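# Tuck chair under desk and park cart in bay

## Task

Shove the office chair fully beneath the desk so it finishes upright with every wheel on the floor; park the utility cart in the yellow-taped bay so that none of its four wheels is outside or on the tape; keep the desk close to its starting spot with its load still on top and nothing overhanging its edges; the robot must not tip over or finish leaning (that alone is a failure); at the end release everything and back away.

## Robot and tools

Robot: TidyBot++, a single-arm mobile robot. The base is 0.54 m long, 0.50 m wide and 0.38 m tall, on four powered casters. On top sits a seven-joint arm with a two-finger gripper; the shoulder is 0.12 m ahead of base centre and 0.68 m off the floor. Segments: upper arm 0.42 m, forearm 0.31 m, hand 0.31 m to the hand point. It starts folded, hand down, reaching up to 0.08 m beyond the base front. Cameras: base_camera (fixed on the base, looking forward and down) and wrist_camera (fisheye, looks along the hand).

Frames: base frame has its origin on the floor below base centre, x forward, y left, z up, metres. hand_pose and hand_target are in this frame; hand_pose is the point between the finger pads, its z axis runs along the fingers, its y axis is the opening direction. The odometry frame is the base frame as it was at scene start; base_odometry (x, y, heading in rad, left positive, -3.142 to 3.142) comes from wheel turns only, so slip shows as travel and drift builds up. base_tilt gives forward/right lean in degrees (about 1 degree of bias).

Tool move: one action per call, plus cameras and blocking. Action keys:
- base: object of relative offsets measured along the base axes at command start. translate_m (forward +, -2 to 2 m), strafe_m (left +, -2 to 2 m), rotate_rad (counter-clockwise +, -6.3 to 6.3 rad). Combined translate/strafe drive straight to that point.
- joints: absolute targets by name, in radians: joint_1_rad (any angle; positive is clockwise from above, opposite to heading), joint_2_rad -2.249 to 2.249 (shoulder, 0 = upright, + leans forward), joint_3_rad any angle, joint_4_rad -2.579 to 2.579 (elbow, 0 straight), joint_5_rad any, joint_6_rad -2.099 to 2.099 (wrist), joint_7_rad any; gripper_pos 0 (open, about 85 mm gap) to 1 (closed, squeezing hard). Any-angle joints take the short way, so send steps under half a turn.
- target: one list of seven numbers, an absolute hand pose in the base frame: x, y, z in metres, then quaternion qw, qx, qy, qz. With target, joints may contain only gripper_pos.
- speeds: caps for this action only: translate_m and strafe_m 0.05 to 0.5 m/s (give one only for a combined move), rotate_rad 0.1 to 1.57 rad/s.
cameras: list of base_camera, wrist_camera or all; omitted = all, [] = none. blocking: true/omitted returns when everything is at rest; false returns in about 0.5 s while motion continues, and a later move overrides only the parts it names. Unknown keys make a call invalid; out-of-range values get it refused. A refusal, or an unplanned stop, cancels the rest of that reply's move/wait/finished_scene calls.

Tool wait: seconds 0 to 10, plus cameras; returns state and images and shows an unfinished non-blocking move under "earlier move". Tool stop: brakes all running motions; braked parts say "stopped" and may keep pressing. Tool zoom_image: camera plus region [x0, y0, x1, y1] in pixels of that camera's last image (origin top-left, at most 504 x 504). Tool finished_scene: scene = current scene number; ends the scene irreversibly, and the goal must hold with the robot gone.

Results: "move" says done or the worst status. base_status, joint_status, hand_status: moving, done, off_target (rested short and may still push), stopped, contact_stop or time_out (unplanned; old target dropped), not_followed (arm target withheld: "joint command not followed", "pose unreachable", with "cause:" for self-collision), torque_fault, limit_stop_at_motor_heat. A base reports done when its wheels turned enough, even if blocked; compare odometry and images. hand done means within 10 mm and 2 degrees; most targets finish within about 3 cm. To refine, add (wanted minus hand_pose) to the last target; to hold still, resend hand_target. motor_effort is percent of max torque with the peak in brackets; on_its_own lists uncommanded behaviour; "pictures" names the image order; ARM HIT, MOTOR HOT, OVER-TEMPERATURE FAULT flag trouble. Images may lag the state slightly.

Cautions: creep slowly (0.05 to 0.1 m/s) before touching the chair, cart or desk; contact at full pace counts as a hit. A blocked base pushes hard until it times out. If the arm snags something above about 0.6 m while the base moves, or pushes sideways when raised or stretched, the robot can tip; pull the arm in or back off to recover. Joint torque limits: 104.5 N m (joints 1 to 4), 51.3 N m (5 to 7); exceeding one freezes the arm for 10 s. The arm does not avoid furniture and is not checked against the base. Avoid dropping or releasing moving objects, hard grips on resting parts, strong pulls or twists on the gripper, and long stretched holds that overheat motors. Brief outside tugs on held parts or nudges to loose objects can happen. Finish with gripper open and robot clear.

Each tool is called after "Call:" by a JSON object that holds its "method" and its "body".

## Session

Call:
{"method": "move", "body": {"joints": {"joint_6_rad":-2.0}}}

Scene clock: 1.33 s.
move: not_followed
base_odometry: x=+0.000 y=+0.000 heading=+0.000
base_tilt: forward=+0.6 right=+0.0
base_status: not commanded
joint_positions: joint_1_rad=-0.015 joint_2_rad=-0.309 joint_3_rad=+3.093 joint_4_rad=-2.515 joint_5_rad=-0.007 joint_6_rad=-1.070 joint_7_rad=+1.522 gripper_pos=+0.000
joint_status: joint_6_rad not_followed (moved -0.153 of -1.083)
motor_effort: joint_1_rad=+0(1) joint_2_rad=-3(3) joint_3_rad=+1(2) joint_4_rad=+14(16) joint_5_rad=+0(1) joint_6_rad=-1(3) joint_7_rad=+0(1)
hand_pose: x=+0.2012 y=+0.0068 z=+0.5873 quat_wxyz=(+0.008, +0.998, +0.004, -0.067) (m; base frame)
hand_target: x=+0.2016 y=+0.0069 z=+0.5895 quat_wxyz=(+0.008, +0.998, +0.004, -0.069) (m; base frame)
hand_status: not commanded
pictures: base_camera, wrist_camera
joint command not followed: on one or more control steps a check withheld the commanded joint targets, and the robot was not sent them on those steps. On the call's last step the targets were still withheld.
cause: the commanded joint targets, or the way to them, would bring two parts of the arm too close to each other (its gripper and another part of the arm, with the joints from joint_2_rad to joint_7_rad between them).
camera_calibration:
wrist_camera: T_world_to_cam=[[0.0623899, -0.998051, 0.00143941, -0.00991547], [-0.98565, -0.0613879, 0.157247, 0.16294], [-0.156852, -0.0112294, -0.987558, 0.745336], [0, 0, 0, 1]] pos_world=[0.278128, 0.00847604, 0.710455]

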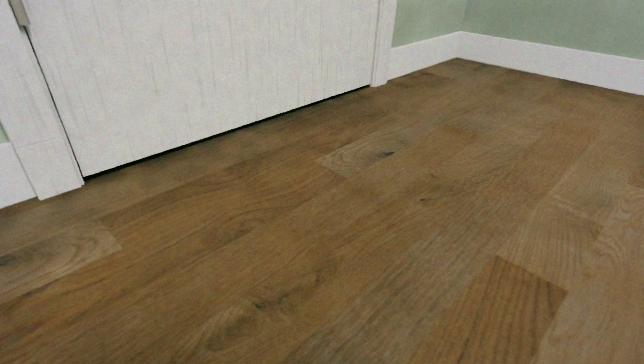

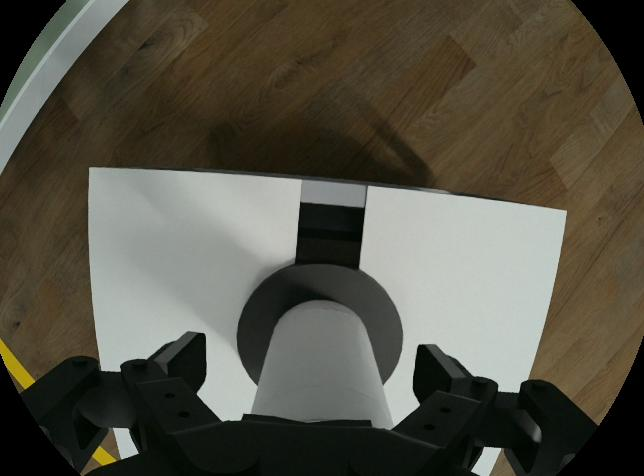

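Call:
{"method": "move", "body": {"joints": {"joint_1_rad":0,"joint_2_rad":-0.4,"joint_3_rad":3.14,"joint_4_rad":-2.5,"joint_5_rad":0,"joint_6_rad":0.2,"joint_7_rad":1.57}}}

Call:
{"method": "move", "body": {"base": {"rotate_rad":1.05}}}

Call:
{"method": "move", "body": {"base": {"rotate_rad":1.05}}}

Call:
{"method": "move", "body": {"base": {"rotate_rad":1.05}}}

Call:
{"method": "move", "body": {"base": {"rotate_rad":1.05}}}

Call:
{"method": "move", "body": {"base": {"rotate_rad":1.05}}}

Scene clock: 7.60 s.
move: done
base_odometry: x=+0.000 y=+0.000 heading=+0.000
base_tilt: forward=+0.7 right=+0.0
base_status: not commanded
joint_positions: joint_1_rad=-0.015 joint_2_rad=-0.387 joint_3_rad=+3.119 joint_4_rad=-2.515 joint_5_rad=-0.007 joint_6_rad=+0.128 joint_7_rad=+1.543 gripper_pos=+0.000
joint_status: all done
motor_effort: joint_1_rad=+0(1) joint_2_rad=-5(6) joint_3_rad=+1(2) joint_4_rad=+19(20) joint_5_rad=+0(1) joint_6_rad=+9(10) joint_7_rad=+0(2)
hand_pose: x=+0.5095 y=+0.0159 z=+0.7756 quat_wxyz=(-0.015, +0.841, +0.003, +0.540) (m; base frame)
hand_target: x=+0.5211 y=+0.0020 z=+0.8100 quat_wxyz=(+0.000, +0.813, +0.000, +0.582) (m; base frame)
hand_status: not commanded
pictures: base_camera, wrist_camera
held back during your reply time, on 69 control steps: two parts of the arm were too close to each other, or the arm's last command would have brought them too close.
led back after a hold: the arm was led back toward your command in small steps, so it may still be short of it.
joint command not followed: on one or more control steps a check withheld the commanded joint targets, and the robot was not sent them on those steps.
cause: the commanded joint targets, or the way to them, would bring two parts of the arm too close to each other (the joints from joint_3_rad to joint_7_rad lie between them).
camera_calibration:
wrist_camera: T_world_to_cam=[[0.0502573, -0.998415, 0.0253222, -0.0327482], [-0.434574, -0.0446893, -0.899527, 0.976431], [0.899233, 0.0342034, -0.436131, 0.0132596], [0, 0, 0, 1]] pos_world=[0.414054, 0.0104862, 0.884938]

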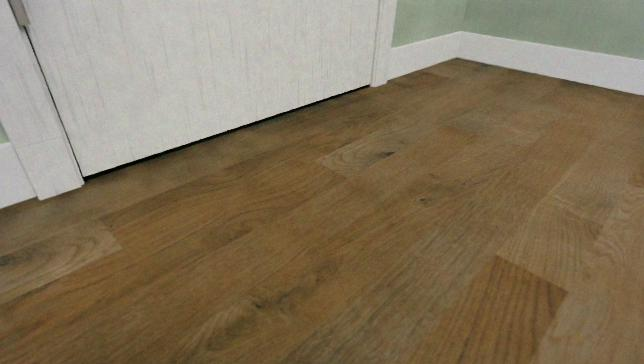

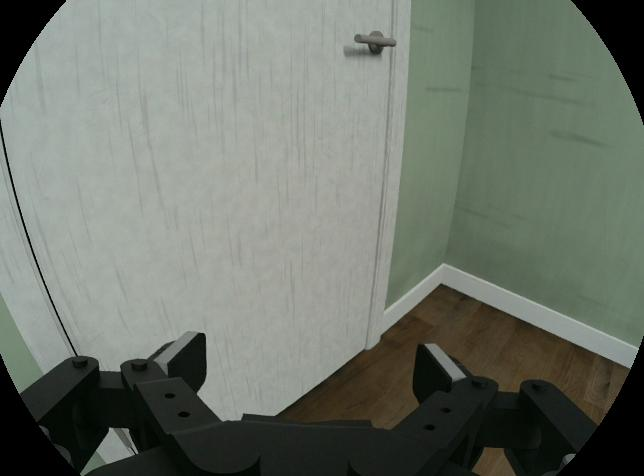

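Scene clock: 9.57 s.
move: done
base_odometry: x=+0.000 y=+0.000 heading=+1.050
base_tilt: forward=+0.7 right=+0.0
base_status: done
joint_positions: joint_1_rad=-0.015 joint_2_rad=-0.387 joint_3_rad=+3.124 joint_4_rad=-2.515 joint_5_rad=-0.007 joint_6_rad=+0.130 joint_7_rad=+1.543 gripper_pos=+0.000
joint_status: not commanded
motor_effort: joint_1_rad=+0(2) joint_2_rad=-5(6) joint_3_rad=+2(2) joint_4_rad=+20(21) joint_5_rad=+0(1) joint_6_rad=+9(10) joint_7_rad=+0(1)
hand_pose: x=+0.5098 y=+0.0140 z=+0.7760 quat_wxyz=(-0.015, +0.841, +0.000, +0.541) (m; base frame)
hand_target: x=+0.5211 y=+0.0020 z=+0.8100 quat_wxyz=(+0.000, +0.813, +0.000, +0.582) (m; base frame)
hand_status: not commanded
pictures: base_camera, wrist_camera
camera_calibration:
wrist_camera: T_world_to_cam=[[0.0458292, -0.998671, 0.023557, -0.0310218], [-0.433801, -0.0411383, -0.900069, 0.976751], [0.899842, 0.0310304, -0.43511, 0.012182], [0, 0, 0, 1]] pos_world=[0.414175, 0.00882327, 0.885174]

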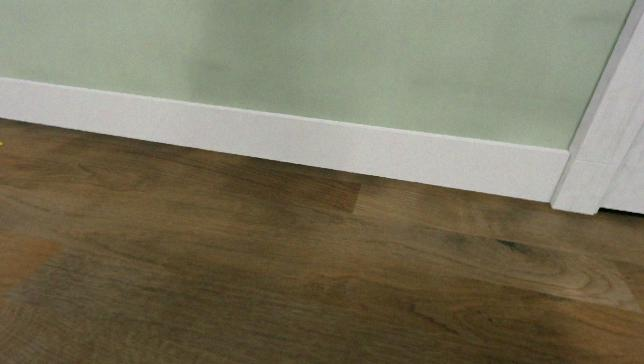

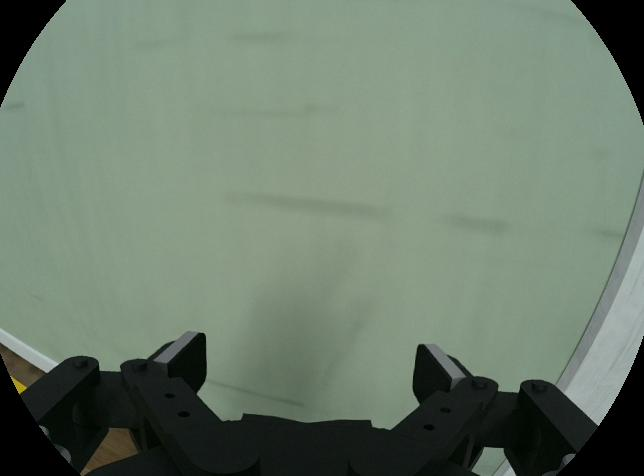

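Scene clock: 11.53 s.
move: done
base_odometry: x=+0.000 y=+0.000 heading=+2.100
base_tilt: forward=+0.6 right=+0.0
base_status: done
joint_positions: joint_1_rad=-0.015 joint_2_rad=-0.387 joint_3_rad=+3.126 joint_4_rad=-2.515 joint_5_rad=-0.007 joint_6_rad=+0.130 joint_7_rad=+1.543 gripper_pos=+0.000
joint_status: not commanded
motor_effort: joint_1_rad=+0(2) joint_2_rad=-5(6) joint_3_rad=+1(2) joint_4_rad=+19(21) joint_5_rad=+0(1) joint_6_rad=+8(9) joint_7_rad=+0(1)
hand_pose: x=+0.5099 y=+0.0131 z=+0.7761 quat_wxyz=(-0.014, +0.841, -0.001, +0.541) (m; base frame)
hand_target: x=+0.5211 y=+0.0020 z=+0.8100 quat_wxyz=(+0.000, +0.813, +0.000, +0.582) (m; base frame)
hand_status: not commanded
pictures: base_camera, wrist_camera
camera_calibration:
wrist_camera: T_world_to_cam=[[0.0437256, -0.998785, 0.0227308, -0.0302096], [-0.433623, -0.0394713, -0.90023, 0.976858], [0.900033, 0.0295065, -0.434822, 0.0118699], [0, 0, 0, 1]] pos_world=[0.414225, 0.00803473, 0.885245]

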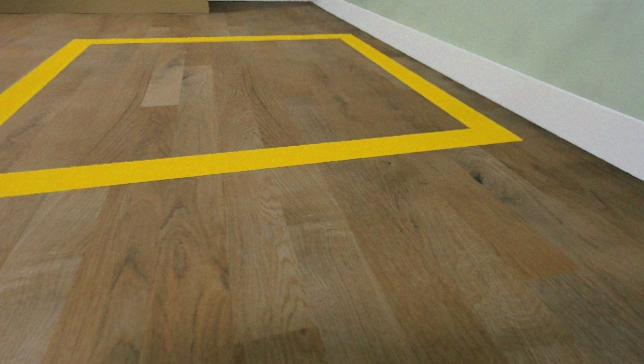

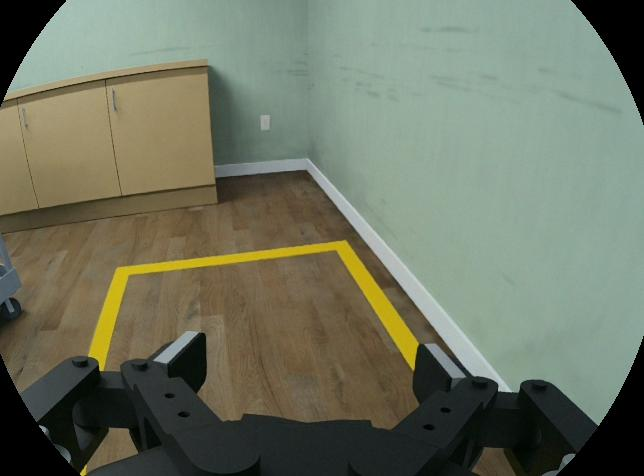

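Scene clock: 13.50 s.
move: done
base_odometry: x=+0.000 y=+0.000 heading=-3.134
base_tilt: forward=+0.6 right=+0.0
base_status: done
joint_positions: joint_1_rad=-0.014 joint_2_rad=-0.387 joint_3_rad=+3.127 joint_4_rad=-2.515 joint_5_rad=-0.007 joint_6_rad=+0.130 joint_7_rad=+1.543 gripper_pos=+0.000
joint_status: not commanded
motor_effort: joint_1_rad=+0(1) joint_2_rad=-5(6) joint_3_rad=+2(2) joint_4_rad=+20(21) joint_5_rad=+1(1) joint_6_rad=+9(9) joint_7_rad=+1(1)
hand_pose: x=+0.5099 y=+0.0126 z=+0.7761 quat_wxyz=(-0.014, +0.841, -0.001, +0.541) (m; base frame)
hand_target: x=+0.5211 y=+0.0020 z=+0.8100 quat_wxyz=(+0.000, +0.813, +0.000, +0.582) (m; base frame)
hand_status: not commanded
pictures: base_camera, wrist_camera
camera_calibration:
wrist_camera: T_world_to_cam=[[0.0426007, -0.998843, 0.0223127, -0.0297914], [-0.433507, -0.038601, -0.900323, 0.976918], [0.900142, 0.0286816, -0.43465, 0.011686], [0, 0, 0, 1]] pos_world=[0.414251, 0.00761788, 0.885285]

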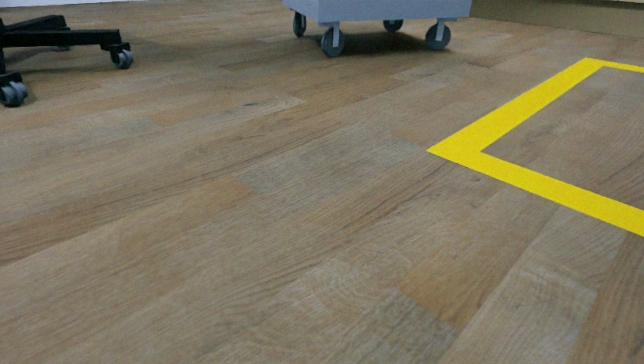

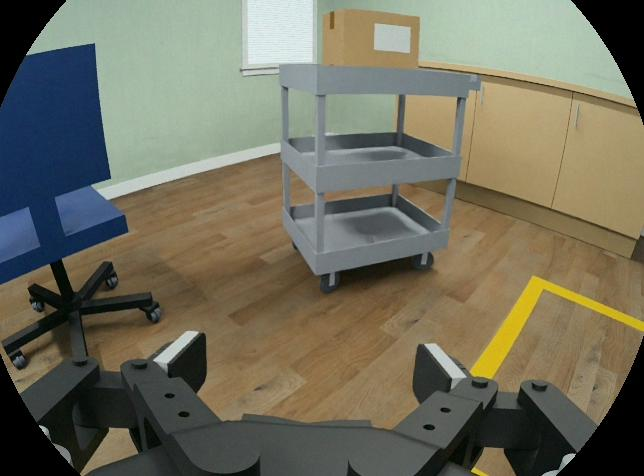

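Scene clock: 15.47 s.
move: done
base_odometry: x=+0.000 y=+0.000 heading=-2.084
base_tilt: forward=+0.7 right=+0.0
base_status: done
joint_positions: joint_1_rad=-0.014 joint_2_rad=-0.387 joint_3_rad=+3.128 joint_4_rad=-2.515 joint_5_rad=-0.007 joint_6_rad=+0.130 joint_7_rad=+1.543 gripper_pos=+0.000
joint_status: not commanded
motor_effort: joint_1_rad=+0(2) joint_2_rad=-5(6) joint_3_rad=+0(2) joint_4_rad=+19(21) joint_5_rad=+0(1) joint_6_rad=+8(10) joint_7_rad=+0(1)
hand_pose: x=+0.5099 y=+0.0123 z=+0.7762 quat_wxyz=(-0.014, +0.841, -0.002, +0.541) (m; base frame)
hand_target: x=+0.5211 y=+0.0020 z=+0.8100 quat_wxyz=(+0.000, +0.813, +0.000, +0.582) (m; base frame)
hand_status: not commanded
pictures: base_camera, wrist_camera
camera_calibration:
wrist_camera: T_world_to_cam=[[0.0419141, -0.998878, 0.0220599, -0.0295378], [-0.433427, -0.0380718, -0.900384, 0.976956], [0.900213, 0.0281775, -0.434537, 0.0115646], [0, 0, 0, 1]] pos_world=[0.414267, 0.00736396, 0.885312]

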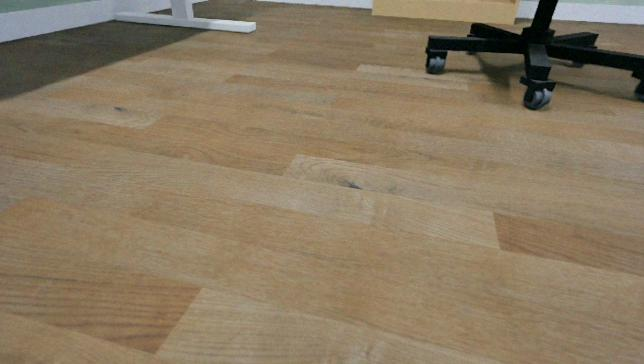

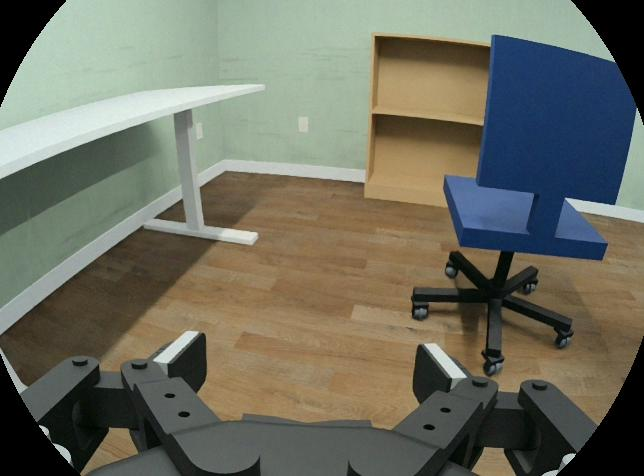

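Scene clock: 17.43 s.
move: done
base_odometry: x=+0.000 y=+0.000 heading=-1.034
base_tilt: forward=+0.6 right=+0.0
base_status: done
joint_positions: joint_1_rad=-0.014 joint_2_rad=-0.387 joint_3_rad=+3.128 joint_4_rad=-2.515 joint_5_rad=-0.007 joint_6_rad=+0.130 joint_7_rad=+1.543 gripper_pos=+0.000
joint_status: not commanded
motor_effort: joint_1_rad=+0(2) joint_2_rad=-5(7) joint_3_rad=+0(2) joint_4_rad=+21(21) joint_5_rad=+1(1) joint_6_rad=+9(10) joint_7_rad=+0(1)
hand_pose: x=+0.5100 y=+0.0121 z=+0.7762 quat_wxyz=(-0.014, +0.841, -0.002, +0.541) (m; base frame)
hand_target: x=+0.5211 y=+0.0020 z=+0.8100 quat_wxyz=(+0.000, +0.813, +0.000, +0.582) (m; base frame)
hand_status: not commanded
pictures: base_camera, wrist_camera
camera_calibration:
wrist_camera: T_world_to_cam=[[0.0414157, -0.998902, 0.0218957, -0.0293669], [-0.433339, -0.0377042, -0.900442, 0.976989], [0.900279, 0.0278041, -0.434425, 0.0114466], [0, 0, 0, 1]] pos_world=[0.414278, 0.00718364, 0.885337]

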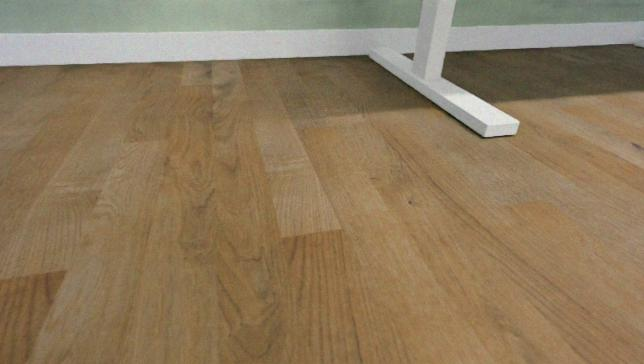

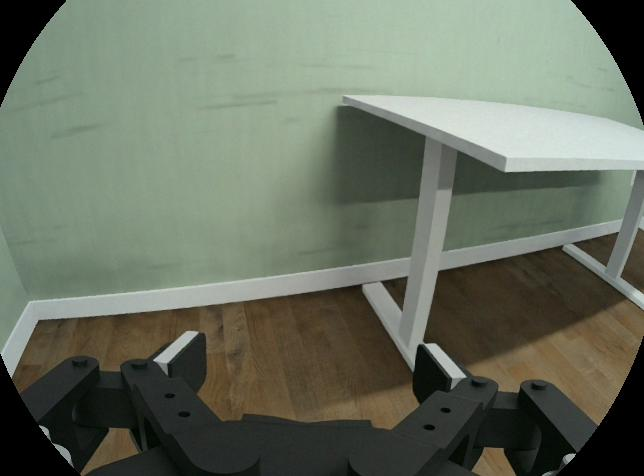

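Call:
{"method": "move", "body": {"joints": {"joint_1_rad":3.14,"joint_2_rad":-0.32,"joint_3_rad":3.14,"joint_4_rad":-2.5,"joint_5_rad":0,"joint_6_rad":-0.8,"joint_7_rad":1.57}, "base": {"rotate_rad":-1.709}, "cameras": []}}

Call:
{"method": "move", "body": {"base": {"translate_m":1.157,"strafe_m":-0.216}, "cameras": ["base_camera"]}}

Call:
{"method": "move", "body": {"base": {"translate_m":1.48}, "speeds": {"translate_m":0.3}, "cameras": ["base_camera"]}}

Call:
{"method": "move", "body": {"base": {"rotate_rad":-2.5}}}

Scene clock: 53.17 s.
move: done
base_odometry: x=+0.000 y=+0.000 heading=-2.743
base_tilt: forward=+0.6 right=+0.0
base_status: done
joint_positions: joint_1_rad=-3.120 joint_2_rad=-0.334 joint_3_rad=+3.130 joint_4_rad=-2.515 joint_5_rad=-0.007 joint_6_rad=-0.726 joint_7_rad=+1.543 gripper_pos=+0.000
joint_status: all done
motor_effort: joint_1_rad=+1(2) joint_2_rad=-2(7) joint_3_rad=+2(3) joint_4_rad=+16(21) joint_5_rad=+0(1) joint_6_rad=+2(10) joint_7_rad=+0(2)
hand_pose: x=-0.0730 y=-0.0003 z=+0.5963 quat_wxyz=(-0.117, +0.021, +0.993, -0.002) (m; base frame)
hand_target: x=-0.0565 y=-0.0019 z=+0.5941 quat_wxyz=(-0.081, -0.001, +0.997, +0.000) (m; base frame)
hand_status: not commanded
pictures: none
No camera images: "cameras" was empty.

Scene clock: 56.83 s.
move: done
base_odometry: x=-1.150 y=-0.250 heading=-2.744
base_tilt: forward=+0.6 right=+0.0
base_status: done
joint_positions: joint_1_rad=-3.120 joint_2_rad=-0.325 joint_3_rad=+3.130 joint_4_rad=-2.515 joint_5_rad=-0.007 joint_6_rad=-0.735 joint_7_rad=+1.543 gripper_pos=+0.000
joint_status: not commanded
motor_effort: joint_1_rad=+0(1) joint_2_rad=-3(5) joint_3_rad=+1(2) joint_4_rad=+15(17) joint_5_rad=+0(1) joint_6_rad=+3(4) joint_7_rad=+1(1)
hand_pose: x=-0.0694 y=-0.0004 z=+0.5940 quat_wxyz=(-0.108, +0.021, +0.994, -0.002) (m; base frame)
hand_target: x=-0.0565 y=-0.0019 z=+0.5941 quat_wxyz=(-0.081, -0.001, +0.997, +0.000) (m; base frame)
hand_status: not commanded
pictures: base_camera

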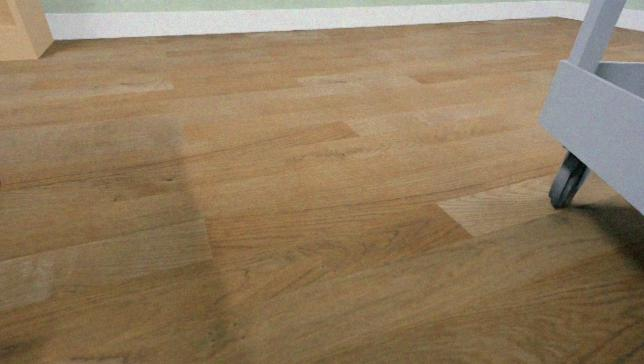

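Scene clock: 62.70 s.
move: done
base_odometry: x=-2.515 y=-0.824 heading=-2.744
base_tilt: forward=+0.6 right=-0.1
base_status: done
joint_positions: joint_1_rad=-3.120 joint_2_rad=-0.322 joint_3_rad=+3.130 joint_4_rad=-2.515 joint_5_rad=-0.007 joint_6_rad=-0.736 joint_7_rad=+1.543 gripper_pos=+0.000
joint_status: not commanded
motor_effort: joint_1_rad=+1(1) joint_2_rad=-3(5) joint_3_rad=+0(2) joint_4_rad=+15(17) joint_5_rad=+0(1) joint_6_rad=+3(4) joint_7_rad=+0(1)
hand_pose: x=-0.0688 y=-0.0004 z=+0.5933 quat_wxyz=(-0.106, +0.021, +0.994, -0.002) (m; base frame)
hand_target: x=-0.0565 y=-0.0019 z=+0.5941 quat_wxyz=(-0.081, -0.001, +0.997, +0.000) (m; base frame)
hand_status: not commanded
pictures: base_camera

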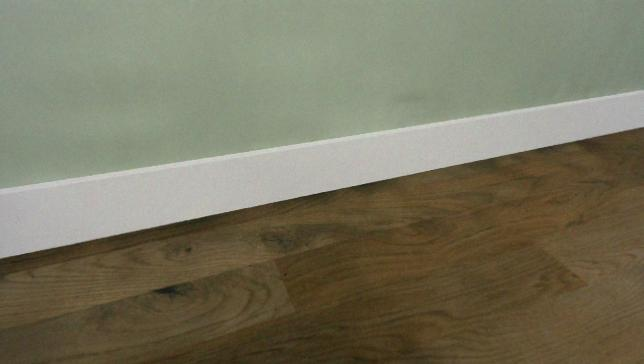

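Scene clock: 65.63 s.
move: done
base_odometry: x=-2.515 y=-0.824 heading=+1.040
base_tilt: forward=+0.6 right=+0.0
base_status: done
joint_positions: joint_1_rad=-3.121 joint_2_rad=-0.322 joint_3_rad=+3.130 joint_4_rad=-2.515 joint_5_rad=-0.007 joint_6_rad=-0.736 joint_7_rad=+1.543 gripper_pos=+0.000
joint_status: not commanded
motor_effort: joint_1_rad=+0(1) joint_2_rad=-2(4) joint_3_rad=+1(2) joint_4_rad=+15(17) joint_5_rad=+0(1) joint_6_rad=+2(3) joint_7_rad=+0(1)
hand_pose: x=-0.0688 y=-0.0006 z=+0.5933 quat_wxyz=(-0.106, +0.021, +0.994, -0.002) (m; base frame)
hand_target: x=-0.0565 y=-0.0019 z=+0.5941 quat_wxyz=(-0.081, -0.001, +0.997, +0.000) (m; base frame)
hand_status: not commanded
pictures: base_camera, wrist_camera
camera_calibration:
wrist_camera: T_world_to_cam=[[-0.0152011, 0.99988, -0.00294537, -0.00201172], [0.981888, 0.0143711, -0.188915, 0.236239], [-0.18885, -0.00576374, -0.981989, 0.703338], [0, 0, 0, 1]] pos_world=[-0.0991656, 0.00267032, 0.735294]

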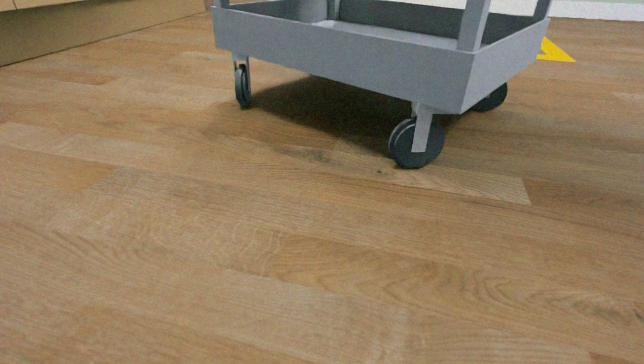

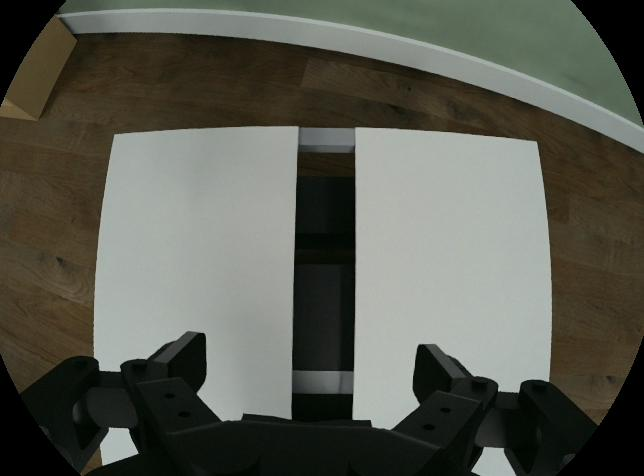

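Call:
{"method": "move", "body": {"base": {"translate_m":0.235,"strafe_m":0.093,"rotate_rad":-0.24}, "speeds": {"translate_m":0.15}, "cameras": ["base_camera"]}}

Call:
{"method": "move", "body": {"base": {"translate_m":0.35}, "speeds": {"translate_m":0.06}, "cameras": ["base_camera"]}}

Scene clock: 73.07 s.
move: done
base_odometry: x=-2.476 y=-0.574 heading=+0.799
base_tilt: forward=+0.7 right=+0.0
base_status: done
joint_positions: joint_1_rad=-3.122 joint_2_rad=-0.321 joint_3_rad=+3.130 joint_4_rad=-2.515 joint_5_rad=-0.007 joint_6_rad=-0.736 joint_7_rad=+1.543 gripper_pos=+0.000
joint_status: not commanded
motor_effort: joint_1_rad=+0(1) joint_2_rad=-3(6) joint_3_rad=+1(2) joint_4_rad=+16(17) joint_5_rad=+0(1) joint_6_rad=+3(4) joint_7_rad=+0(1)
hand_pose: x=-0.0687 y=-0.0008 z=+0.5932 quat_wxyz=(-0.106, +0.020, +0.994, -0.002) (m; base frame)
hand_target: x=-0.0565 y=-0.0019 z=+0.5941 quat_wxyz=(-0.081, -0.001, +0.997, +0.000) (m; base frame)
hand_status: not commanded
pictures: base_camera

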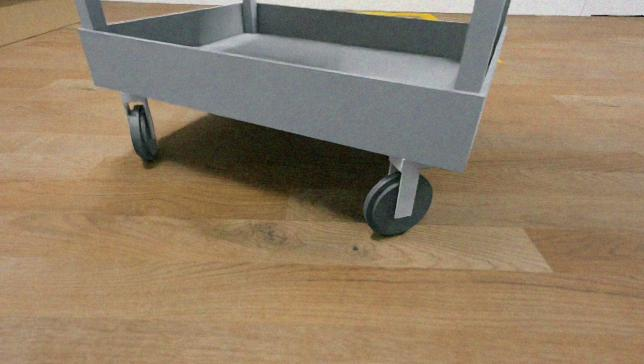

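Scene clock: 79.40 s.
move: done
base_odometry: x=-2.232 y=-0.323 heading=+0.799
base_tilt: forward=+0.6 right=+0.0
base_status: done
joint_positions: joint_1_rad=-3.122 joint_2_rad=-0.321 joint_3_rad=+3.130 joint_4_rad=-2.515 joint_5_rad=-0.007 joint_6_rad=-0.737 joint_7_rad=+1.543 gripper_pos=+0.000
joint_status: not commanded
motor_effort: joint_1_rad=+0(1) joint_2_rad=-3(6) joint_3_rad=+1(2) joint_4_rad=+15(17) joint_5_rad=+0(1) joint_6_rad=+3(4) joint_7_rad=+0(1)
hand_pose: x=-0.0684 y=-0.0008 z=+0.5930 quat_wxyz=(-0.105, +0.020, +0.994, -0.002) (m; base frame)
hand_target: x=-0.0565 y=-0.0019 z=+0.5941 quat_wxyz=(-0.081, -0.001, +0.997, +0.000) (m; base frame)
hand_status: not commanded
pictures: base_camera

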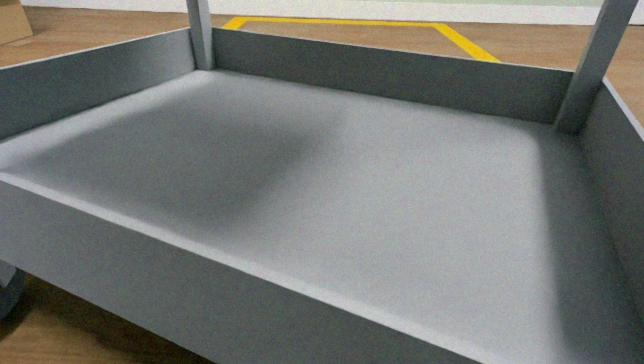

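Call:
{"method": "move", "body": {"base": {"translate_m":0.3}, "speeds": {"translate_m":0.06}, "cameras": ["base_camera"]}}

Call:
{"method": "move", "body": {"base": {"translate_m":0.35}, "speeds": {"translate_m":0.08}}}

Scene clock: 87.43 s.
move: done
base_odometry: x=-2.023 y=-0.108 heading=+0.799
base_tilt: forward=+0.6 right=+0.0
base_status: done
joint_positions: joint_1_rad=-3.122 joint_2_rad=-0.320 joint_3_rad=+3.130 joint_4_rad=-2.515 joint_5_rad=-0.007 joint_6_rad=-0.737 joint_7_rad=+1.543 gripper_pos=+0.000
joint_status: not commanded
motor_effort: joint_1_rad=+0(1) joint_2_rad=-3(6) joint_3_rad=+1(2) joint_4_rad=+16(17) joint_5_rad=+0(1) joint_6_rad=+2(3) joint_7_rad=+1(1)
hand_pose: x=-0.0683 y=-0.0008 z=+0.5930 quat_wxyz=(-0.105, +0.020, +0.994, -0.002) (m; base frame)
hand_target: x=-0.0565 y=-0.0019 z=+0.5941 quat_wxyz=(-0.081, -0.001, +0.997, +0.000) (m; base frame)
hand_status: not commanded
pictures: base_camera

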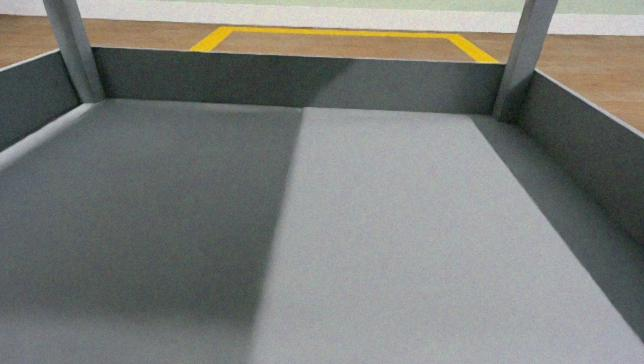

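Scene clock: 92.33 s.
move: done
base_odometry: x=-1.779 y=+0.143 heading=+0.799
base_tilt: forward=+0.6 right=+0.0
base_status: done
joint_positions: joint_1_rad=-3.122 joint_2_rad=-0.320 joint_3_rad=+3.130 joint_4_rad=-2.515 joint_5_rad=-0.007 joint_6_rad=-0.738 joint_7_rad=+1.543 gripper_pos=+0.000
joint_status: not commanded
motor_effort: joint_1_rad=+0(1) joint_2_rad=-3(5) joint_3_rad=+1(1) joint_4_rad=+15(17) joint_5_rad=+0(1) joint_6_rad=+2(4) joint_7_rad=+0(1)
hand_pose: x=-0.0680 y=-0.0008 z=+0.5928 quat_wxyz=(-0.104, +0.020, +0.994, -0.002) (m; base frame)
hand_target: x=-0.0565 y=-0.0019 z=+0.5941 quat_wxyz=(-0.081, -0.001, +0.997, +0.000) (m; base frame)
hand_status: not commanded
pictures: base_camera, wrist_camera
camera_calibration:
wrist_camera: T_world_to_cam=[[-0.0160787, 0.999866, -0.00310541, -0.00178532], [0.982641, 0.0152275, -0.184893, 0.233029], [-0.18482, -0.00602434, -0.982754, 0.703714], [0, 0, 0, 1]] pos_world=[-0.098952, 0.00247604, 0.734658]

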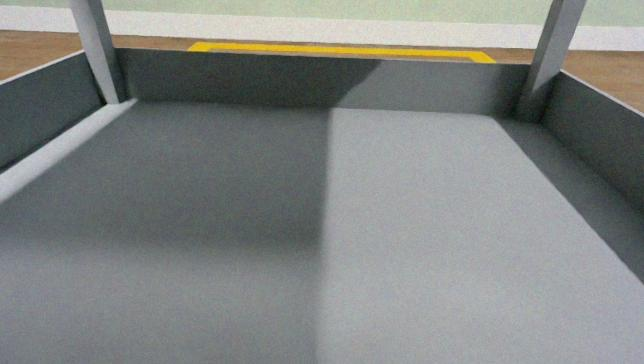

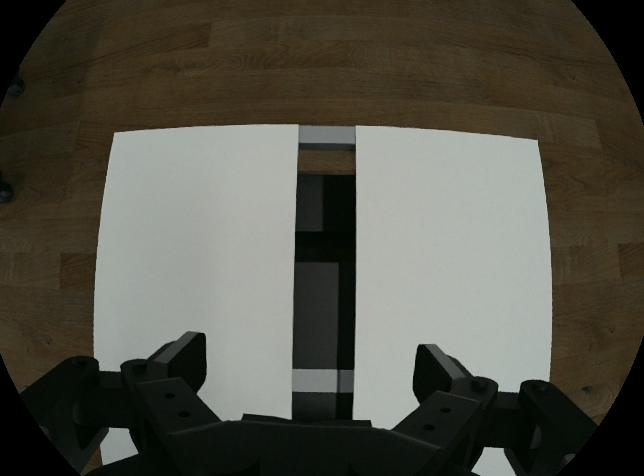

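Call:
{"method": "move", "body": {"base": {"translate_m":0.64}, "speeds": {"translate_m":0.08}, "cameras": ["base_camera"]}}

Call:
{"method": "move", "body": {"base": {"translate_m":-0.6}, "speeds": {"translate_m":0.3}, "cameras": ["base_camera"]}}

Scene clock: 104.03 s.
move: done
base_odometry: x=-1.332 y=+0.601 heading=+0.798
base_tilt: forward=+0.6 right=+0.0
base_status: done
joint_positions: joint_1_rad=-3.122 joint_2_rad=-0.320 joint_3_rad=+3.130 joint_4_rad=-2.515 joint_5_rad=-0.007 joint_6_rad=-0.738 joint_7_rad=+1.543 gripper_pos=+0.000
joint_status: not commanded
motor_effort: joint_1_rad=+0(1) joint_2_rad=-4(5) joint_3_rad=+0(2) joint_4_rad=+15(17) joint_5_rad=+0(1) joint_6_rad=+2(4) joint_7_rad=+1(1)
hand_pose: x=-0.0678 y=-0.0008 z=+0.5928 quat_wxyz=(-0.104, +0.020, +0.994, -0.002) (m; base frame)
hand_target: x=-0.0565 y=-0.0019 z=+0.5941 quat_wxyz=(-0.081, -0.001, +0.997, +0.000) (m; base frame)
hand_status: not commanded
pictures: base_camera

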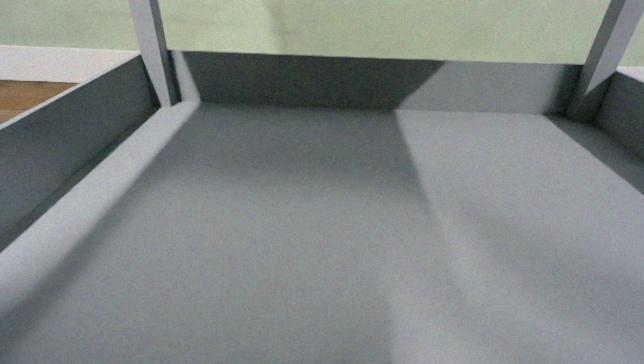

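Scene clock: 106.87 s.
move: done
base_odometry: x=-1.751 y=+0.171 heading=+0.798
base_tilt: forward=+0.6 right=+0.0
base_status: done
joint_positions: joint_1_rad=-3.122 joint_2_rad=-0.317 joint_3_rad=+3.130 joint_4_rad=-2.515 joint_5_rad=-0.007 joint_6_rad=-0.740 joint_7_rad=+1.543 gripper_pos=+0.000
joint_status: not commanded
motor_effort: joint_1_rad=+1(1) joint_2_rad=-3(7) joint_3_rad=+1(2) joint_4_rad=+15(18) joint_5_rad=-1(1) joint_6_rad=+2(4) joint_7_rad=+0(1)
hand_pose: x=-0.0674 y=-0.0008 z=+0.5922 quat_wxyz=(-0.102, +0.020, +0.995, -0.002) (m; base frame)
hand_target: x=-0.0565 y=-0.0019 z=+0.5941 quat_wxyz=(-0.081, -0.001, +0.997, +0.000) (m; base frame)
hand_status: not commanded
pictures: base_camera

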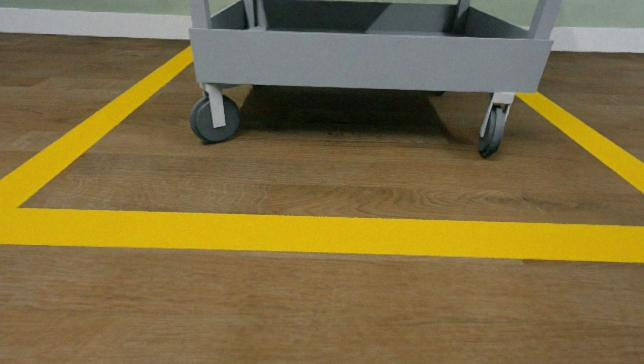

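Call:
{"method": "move", "body": {"base": {"rotate_rad":-1.97}, "cameras": []}}

Call:
{"method": "move", "body": {"joints": {"joint_1_rad":0,"joint_2_rad":-0.4,"joint_3_rad":3.14,"joint_4_rad":-2.5,"joint_5_rad":0,"joint_6_rad":0.1,"joint_7_rad":1.57}}}

Scene clock: 111.93 s.
move: done
base_odometry: x=-1.751 y=+0.171 heading=-1.172
base_tilt: forward=+0.6 right=+0.0
base_status: done
joint_positions: joint_1_rad=-3.122 joint_2_rad=-0.317 joint_3_rad=+3.130 joint_4_rad=-2.515 joint_5_rad=-0.007 joint_6_rad=-0.740 joint_7_rad=+1.543 gripper_pos=+0.000
joint_status: not commanded
motor_effort: joint_1_rad=+0(1) joint_2_rad=-3(4) joint_3_rad=+1(2) joint_4_rad=+15(16) joint_5_rad=+0(1) joint_6_rad=+2(4) joint_7_rad=+0(1)
hand_pose: x=-0.0674 y=-0.0008 z=+0.5922 quat_wxyz=(-0.102, +0.020, +0.995, -0.002) (m; base frame)
hand_target: x=-0.0565 y=-0.0019 z=+0.5941 quat_wxyz=(-0.081, -0.001, +0.997, +0.000) (m; base frame)
hand_status: not commanded
pictures: none
No camera images: "cameras" was empty.

Scene clock: 115.87 s.
move: done
base_odometry: x=-1.751 y=+0.171 heading=-1.171
base_tilt: forward=+0.6 right=+0.0
base_status: not commanded
joint_positions: joint_1_rad=-0.023 joint_2_rad=-0.383 joint_3_rad=+3.130 joint_4_rad=-2.515 joint_5_rad=-0.007 joint_6_rad=+0.026 joint_7_rad=+1.543 gripper_pos=+0.000
joint_status: all done
motor_effort: joint_1_rad=+0(2) joint_2_rad=-5(6) joint_3_rad=+1(2) joint_4_rad=+19(20) joint_5_rad=+0(1) joint_6_rad=+8(9) joint_7_rad=+1(1)
hand_pose: x=+0.4952 y=+0.0141 z=+0.7460 quat_wxyz=(-0.015, +0.869, +0.001, +0.495) (m; base frame)
hand_target: x=+0.5095 y=+0.0020 z=+0.7811 quat_wxyz=(+0.000, +0.841, +0.000, +0.540) (m; base frame)
hand_status: not commanded
pictures: base_camera, wrist_camera
camera_calibration:
wrist_camera: T_world_to_cam=[[0.0501813, -0.998561, 0.0189205, -0.0281782], [-0.527767, -0.042596, -0.848321, 0.951449], [0.847906, 0.0325842, -0.529145, 0.10806], [0, 0, 0, 1]] pos_world=[0.411932, 0.00886922, 0.864847]

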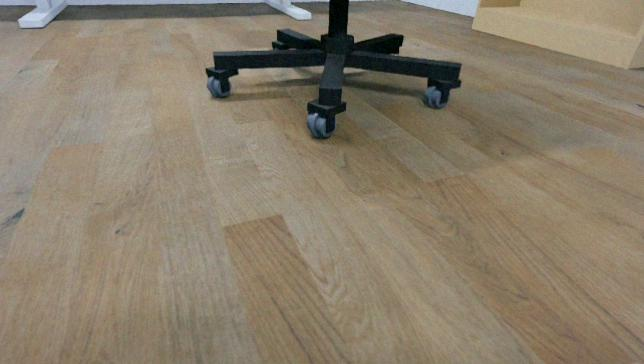

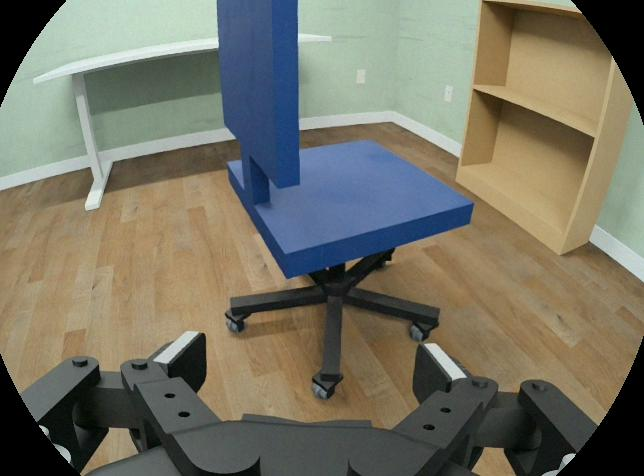

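Call:
{"method": "move", "body": {"base": {"translate_m":0.463,"strafe_m":-0.521,"rotate_rad":0.438}, "speeds": {"translate_m":0.3}}}

Call:
{"method": "move", "body": {"target": [0.58,0,0.44,0,1,0,0], "joints": {"gripper_pos":1}}}

Scene clock: 131.50 s.
move: done
base_odometry: x=-2.051 y=-0.458 heading=-0.733
base_tilt: forward=+0.7 right=+0.0
base_status: done
joint_positions: joint_1_rad=-0.020 joint_2_rad=-0.391 joint_3_rad=+3.130 joint_4_rad=-2.515 joint_5_rad=-0.007 joint_6_rad=+0.030 joint_7_rad=+1.543 gripper_pos=+0.000
joint_status: not commanded
motor_effort: joint_1_rad=+0(1) joint_2_rad=-5(8) joint_3_rad=+0(2) joint_4_rad=+20(21) joint_5_rad=+0(1) joint_6_rad=+8(9) joint_7_rad=+0(1)
hand_pose: x=+0.4954 y=+0.0131 z=+0.7499 quat_wxyz=(-0.014, +0.866, -0.001, +0.500) (m; base frame)
hand_target: x=+0.5095 y=+0.0020 z=+0.7811 quat_wxyz=(+0.000, +0.841, +0.000, +0.540) (m; base frame)
hand_status: not commanded
pictures: base_camera, wrist_camera
camera_calibration:
wrist_camera: T_world_to_cam=[[0.0471182, -0.998705, 0.0191789, -0.0279988], [-0.518269, -0.0408562, -0.854241, 0.954453], [0.853919, 0.0303104, -0.519523, 0.0998376], [0, 0, 0, 1]] pos_world=[0.41073, 0.00800669, 0.867738]

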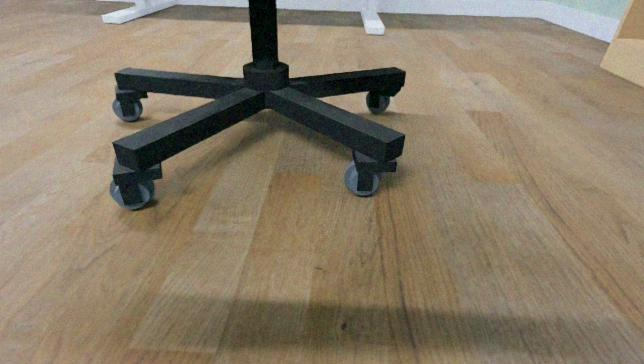

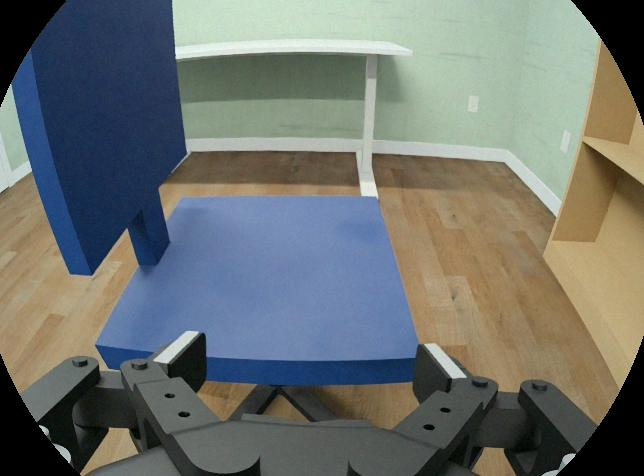

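Scene clock: 134.17 s.
move: off_target
base_odometry: x=-2.051 y=-0.458 heading=-0.733
base_tilt: forward=+0.6 right=+0.0
base_status: not commanded
joint_positions: joint_1_rad=-0.020 joint_2_rad=+0.711 joint_3_rad=+3.133 joint_4_rad=-1.826 joint_5_rad=-0.007 joint_6_rad=-0.570 joint_7_rad=+1.546 gripper_pos=+0.999
joint_status: all done
motor_effort: joint_1_rad=+0(1) joint_2_rad=-36(37) joint_3_rad=-1(1) joint_4_rad=+10(20) joint_5_rad=+0(1) joint_6_rad=+2(9) joint_7_rad=+0(1)
hand_pose: x=+0.5828 y=+0.0161 z=+0.4311 quat_wxyz=(-0.005, +1.000, -0.002, +0.017) (m; base frame)
hand_target: x=+0.5800 y=+0.0000 z=+0.4400 quat_wxyz=(+0.000, +1.000, +0.000, +0.000) (m; base frame)
hand_status: off_target (0.019 m and 2.1 deg from the pose sent, 0.321 m and 60.0 deg at the start)
pictures: base_camera, wrist_camera
camera_calibration:
wrist_camera: T_world_to_cam=[[0.0518714, -0.998537, -0.015253, -0.0109577], [-0.998579, -0.0516753, -0.0129869, 0.644987], [0.0121797, 0.015905, -0.999799, 0.557346], [0, 0, 0, 1]] pos_world=[0.637851, 0.0135237, 0.565443]

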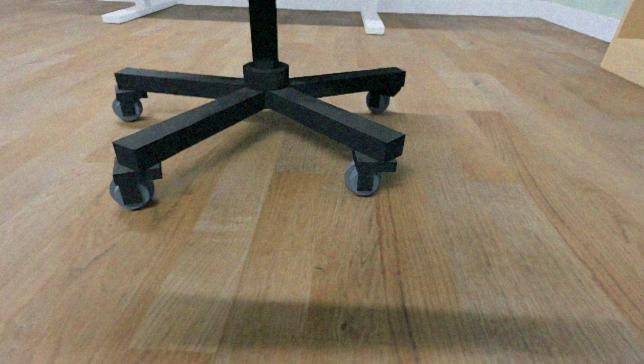

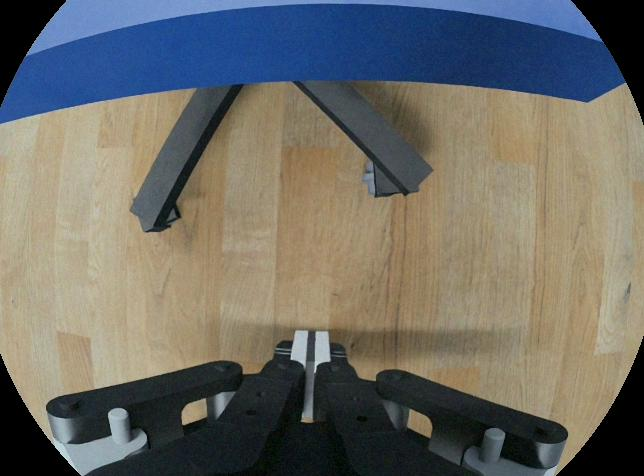

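Call:
{"method": "move", "body": {"base": {"strafe_m":-0.05,"translate_m":0.06}, "speeds": {"translate_m":0.1}, "cameras": []}}

Call:
{"method": "move", "body": {"base": {"translate_m":0.2,"strafe_m":-0.02}, "speeds": {"translate_m":0.06}}}

Scene clock: 140.93 s.
move: done
base_odometry: x=-2.040 y=-0.535 heading=-0.733
base_tilt: forward=+0.7 right=+0.0
base_status: done
joint_positions: joint_1_rad=-0.018 joint_2_rad=+0.711 joint_3_rad=+3.139 joint_4_rad=-1.821 joint_5_rad=-0.007 joint_6_rad=-0.575 joint_7_rad=+1.546 gripper_pos=+0.999
joint_status: not commanded
motor_effort: joint_1_rad=+1(3) joint_2_rad=-36(37) joint_3_rad=-1(2) joint_4_rad=+11(12) joint_5_rad=+0(1) joint_6_rad=+1(2) joint_7_rad=+0(1)
hand_pose: x=+0.5842 y=+0.0123 z=+0.4319 quat_wxyz=(-0.003, +1.000, -0.005, +0.017) (m; base frame)
hand_target: x=+0.5800 y=+0.0000 z=+0.4400 quat_wxyz=(+0.000, +1.000, +0.000, +0.000) (m; base frame)
hand_status: not commanded
pictures: none
No camera images: "cameras" was empty.

Scene clock: 144.80 s.
move: done
base_odometry: x=-1.905 y=-0.684 heading=-0.733
base_tilt: forward=+0.7 right=+0.0
base_status: done
joint_positions: joint_1_rad=+0.023 joint_2_rad=+0.715 joint_3_rad=+3.193 joint_4_rad=-1.832 joint_5_rad=-0.006 joint_6_rad=-0.648 joint_7_rad=+1.546 gripper_pos=+0.999
joint_status: not commanded
motor_effort: joint_1_rad=-5(10) joint_2_rad=-34(38) joint_3_rad=-5(11) joint_4_rad=+12(22) joint_5_rad=-3(7) joint_6_rad=+3(12) joint_7_rad=+0(2)
hand_pose: x=+0.5536 y=-0.0327 z=+0.4284 quat_wxyz=(+0.015, +0.998, -0.046, -0.027) (m; base frame)
hand_target: x=+0.5800 y=+0.0000 z=+0.4400 quat_wxyz=(+0.000, +1.000, +0.000, +0.000) (m; base frame)
hand_status: not commanded
pictures: base_camera, wrist_camera
camera_calibration:
wrist_camera: T_world_to_cam=[[-0.0355398, -0.999139, 0.0214007, -0.0254541], [-0.996423, 0.0370698, 0.075941, 0.576886], [-0.0766689, -0.0186252, -0.996883, 0.602538], [0, 0, 0, 1]] pos_world=[0.620114, -0.0355949, 0.557395]

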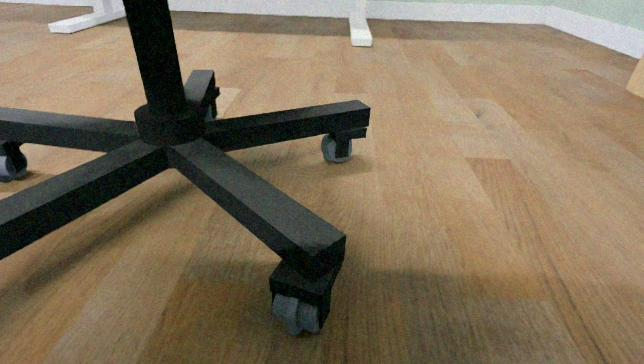

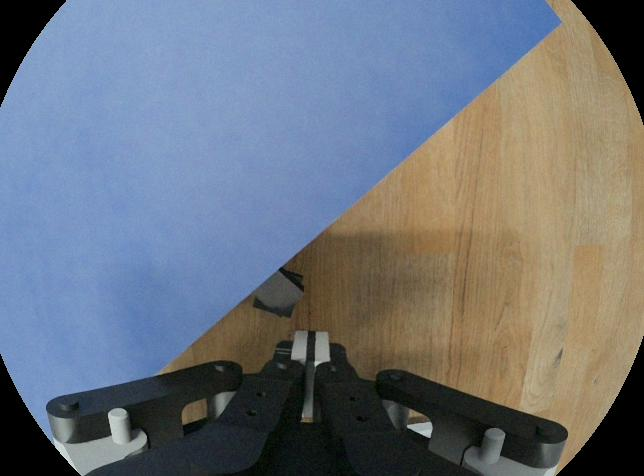

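Call:
{"method": "move", "body": {"base": {"translate_m":0.06,"strafe_m":-0.12}, "speeds": {"translate_m":0.1}, "cameras": ["wrist_camera"]}}

Call:
{"method": "move", "body": {"base": {"translate_m":0.2}, "speeds": {"translate_m":0.06}}}

Scene clock: 149.30 s.
move: done
base_odometry: x=-1.941 y=-0.813 heading=-0.733
base_tilt: forward=+0.7 right=-0.1
base_status: done
joint_positions: joint_1_rad=+0.010 joint_2_rad=+0.715 joint_3_rad=+3.171 joint_4_rad=-1.816 joint_5_rad=-0.006 joint_6_rad=-0.648 joint_7_rad=+1.546 gripper_pos=+0.999
joint_status: not commanded
motor_effort: joint_1_rad=+1(4) joint_2_rad=-35(36) joint_3_rad=+0(5) joint_4_rad=+10(17) joint_5_rad=+0(3) joint_6_rad=+0(8) joint_7_rad=+0(1)
hand_pose: x=+0.5635 y=-0.0168 z=+0.4310 quat_wxyz=(+0.008, +0.999, -0.031, -0.019) (m; base frame)
hand_target: x=+0.5800 y=+0.0000 z=+0.4400 quat_wxyz=(+0.000, +1.000, +0.000, +0.000) (m; base frame)
hand_status: not commanded
pictures: wrist_camera
camera_calibration:
wrist_camera: T_world_to_cam=[[-0.00641872, -0.999949, 0.00785884, -0.0199059], [-0.99819, 0.00687692, 0.0597373, 0.593462], [-0.0597883, -0.00746119, -0.998183, 0.597436], [0, 0, 0, 1]] pos_world=[0.62798, -0.0195285, 0.561055]

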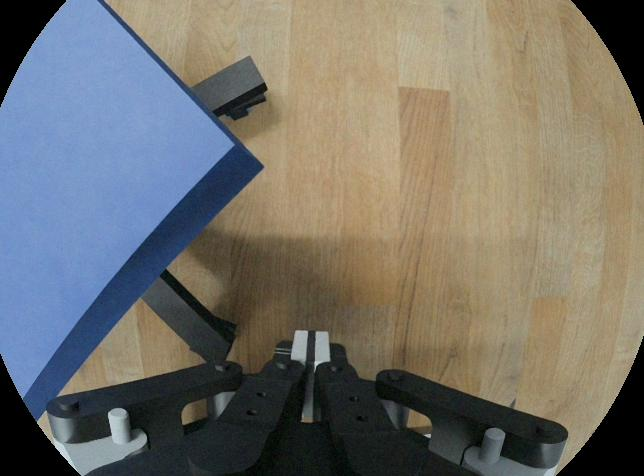

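Scene clock: 153.13 s.
move: done
base_odometry: x=-1.792 y=-0.947 heading=-0.733
base_tilt: forward=+0.6 right=+0.0
base_status: done
joint_positions: joint_1_rad=+0.010 joint_2_rad=+0.714 joint_3_rad=+3.171 joint_4_rad=-1.815 joint_5_rad=-0.006 joint_6_rad=-0.649 joint_7_rad=+1.546 gripper_pos=+0.999
joint_status: not commanded
motor_effort: joint_1_rad=+0(3) joint_2_rad=-35(37) joint_3_rad=+0(4) joint_4_rad=+10(17) joint_5_rad=+0(2) joint_6_rad=+0(7) joint_7_rad=+0(1)
hand_pose: x=+0.5640 y=-0.0166 z=+0.4312 quat_wxyz=(+0.008, +0.999, -0.031, -0.018) (m; base frame)
hand_target: x=+0.5800 y=+0.0000 z=+0.4400 quat_wxyz=(+0.000, +1.000, +0.000, +0.000) (m; base frame)
hand_status: not commanded
pictures: base_camera, wrist_camera
camera_calibration:
wrist_camera: T_world_to_cam=[[-0.00604957, -0.999952, 0.00766129, -0.0198242], [-0.998236, 0.00649135, 0.0590162, 0.594247], [-0.0590631, -0.00729075, -0.998228, 0.597298], [0, 0, 0, 1]] pos_world=[0.628357, -0.019326, 0.561321]

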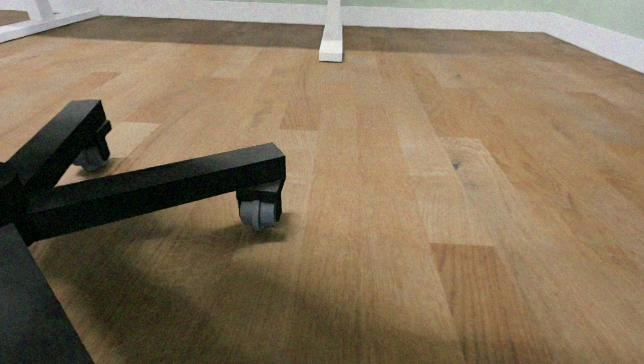

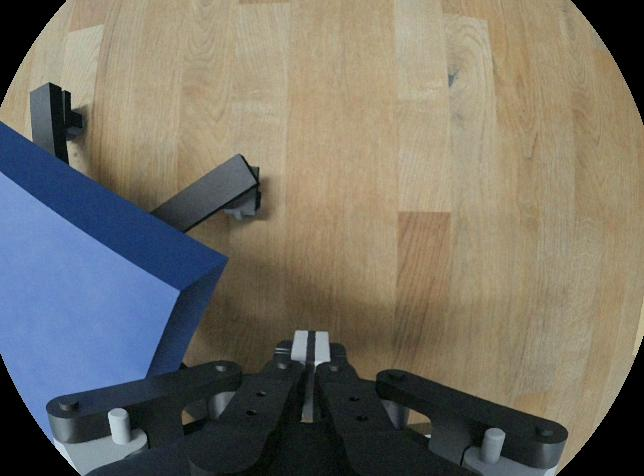

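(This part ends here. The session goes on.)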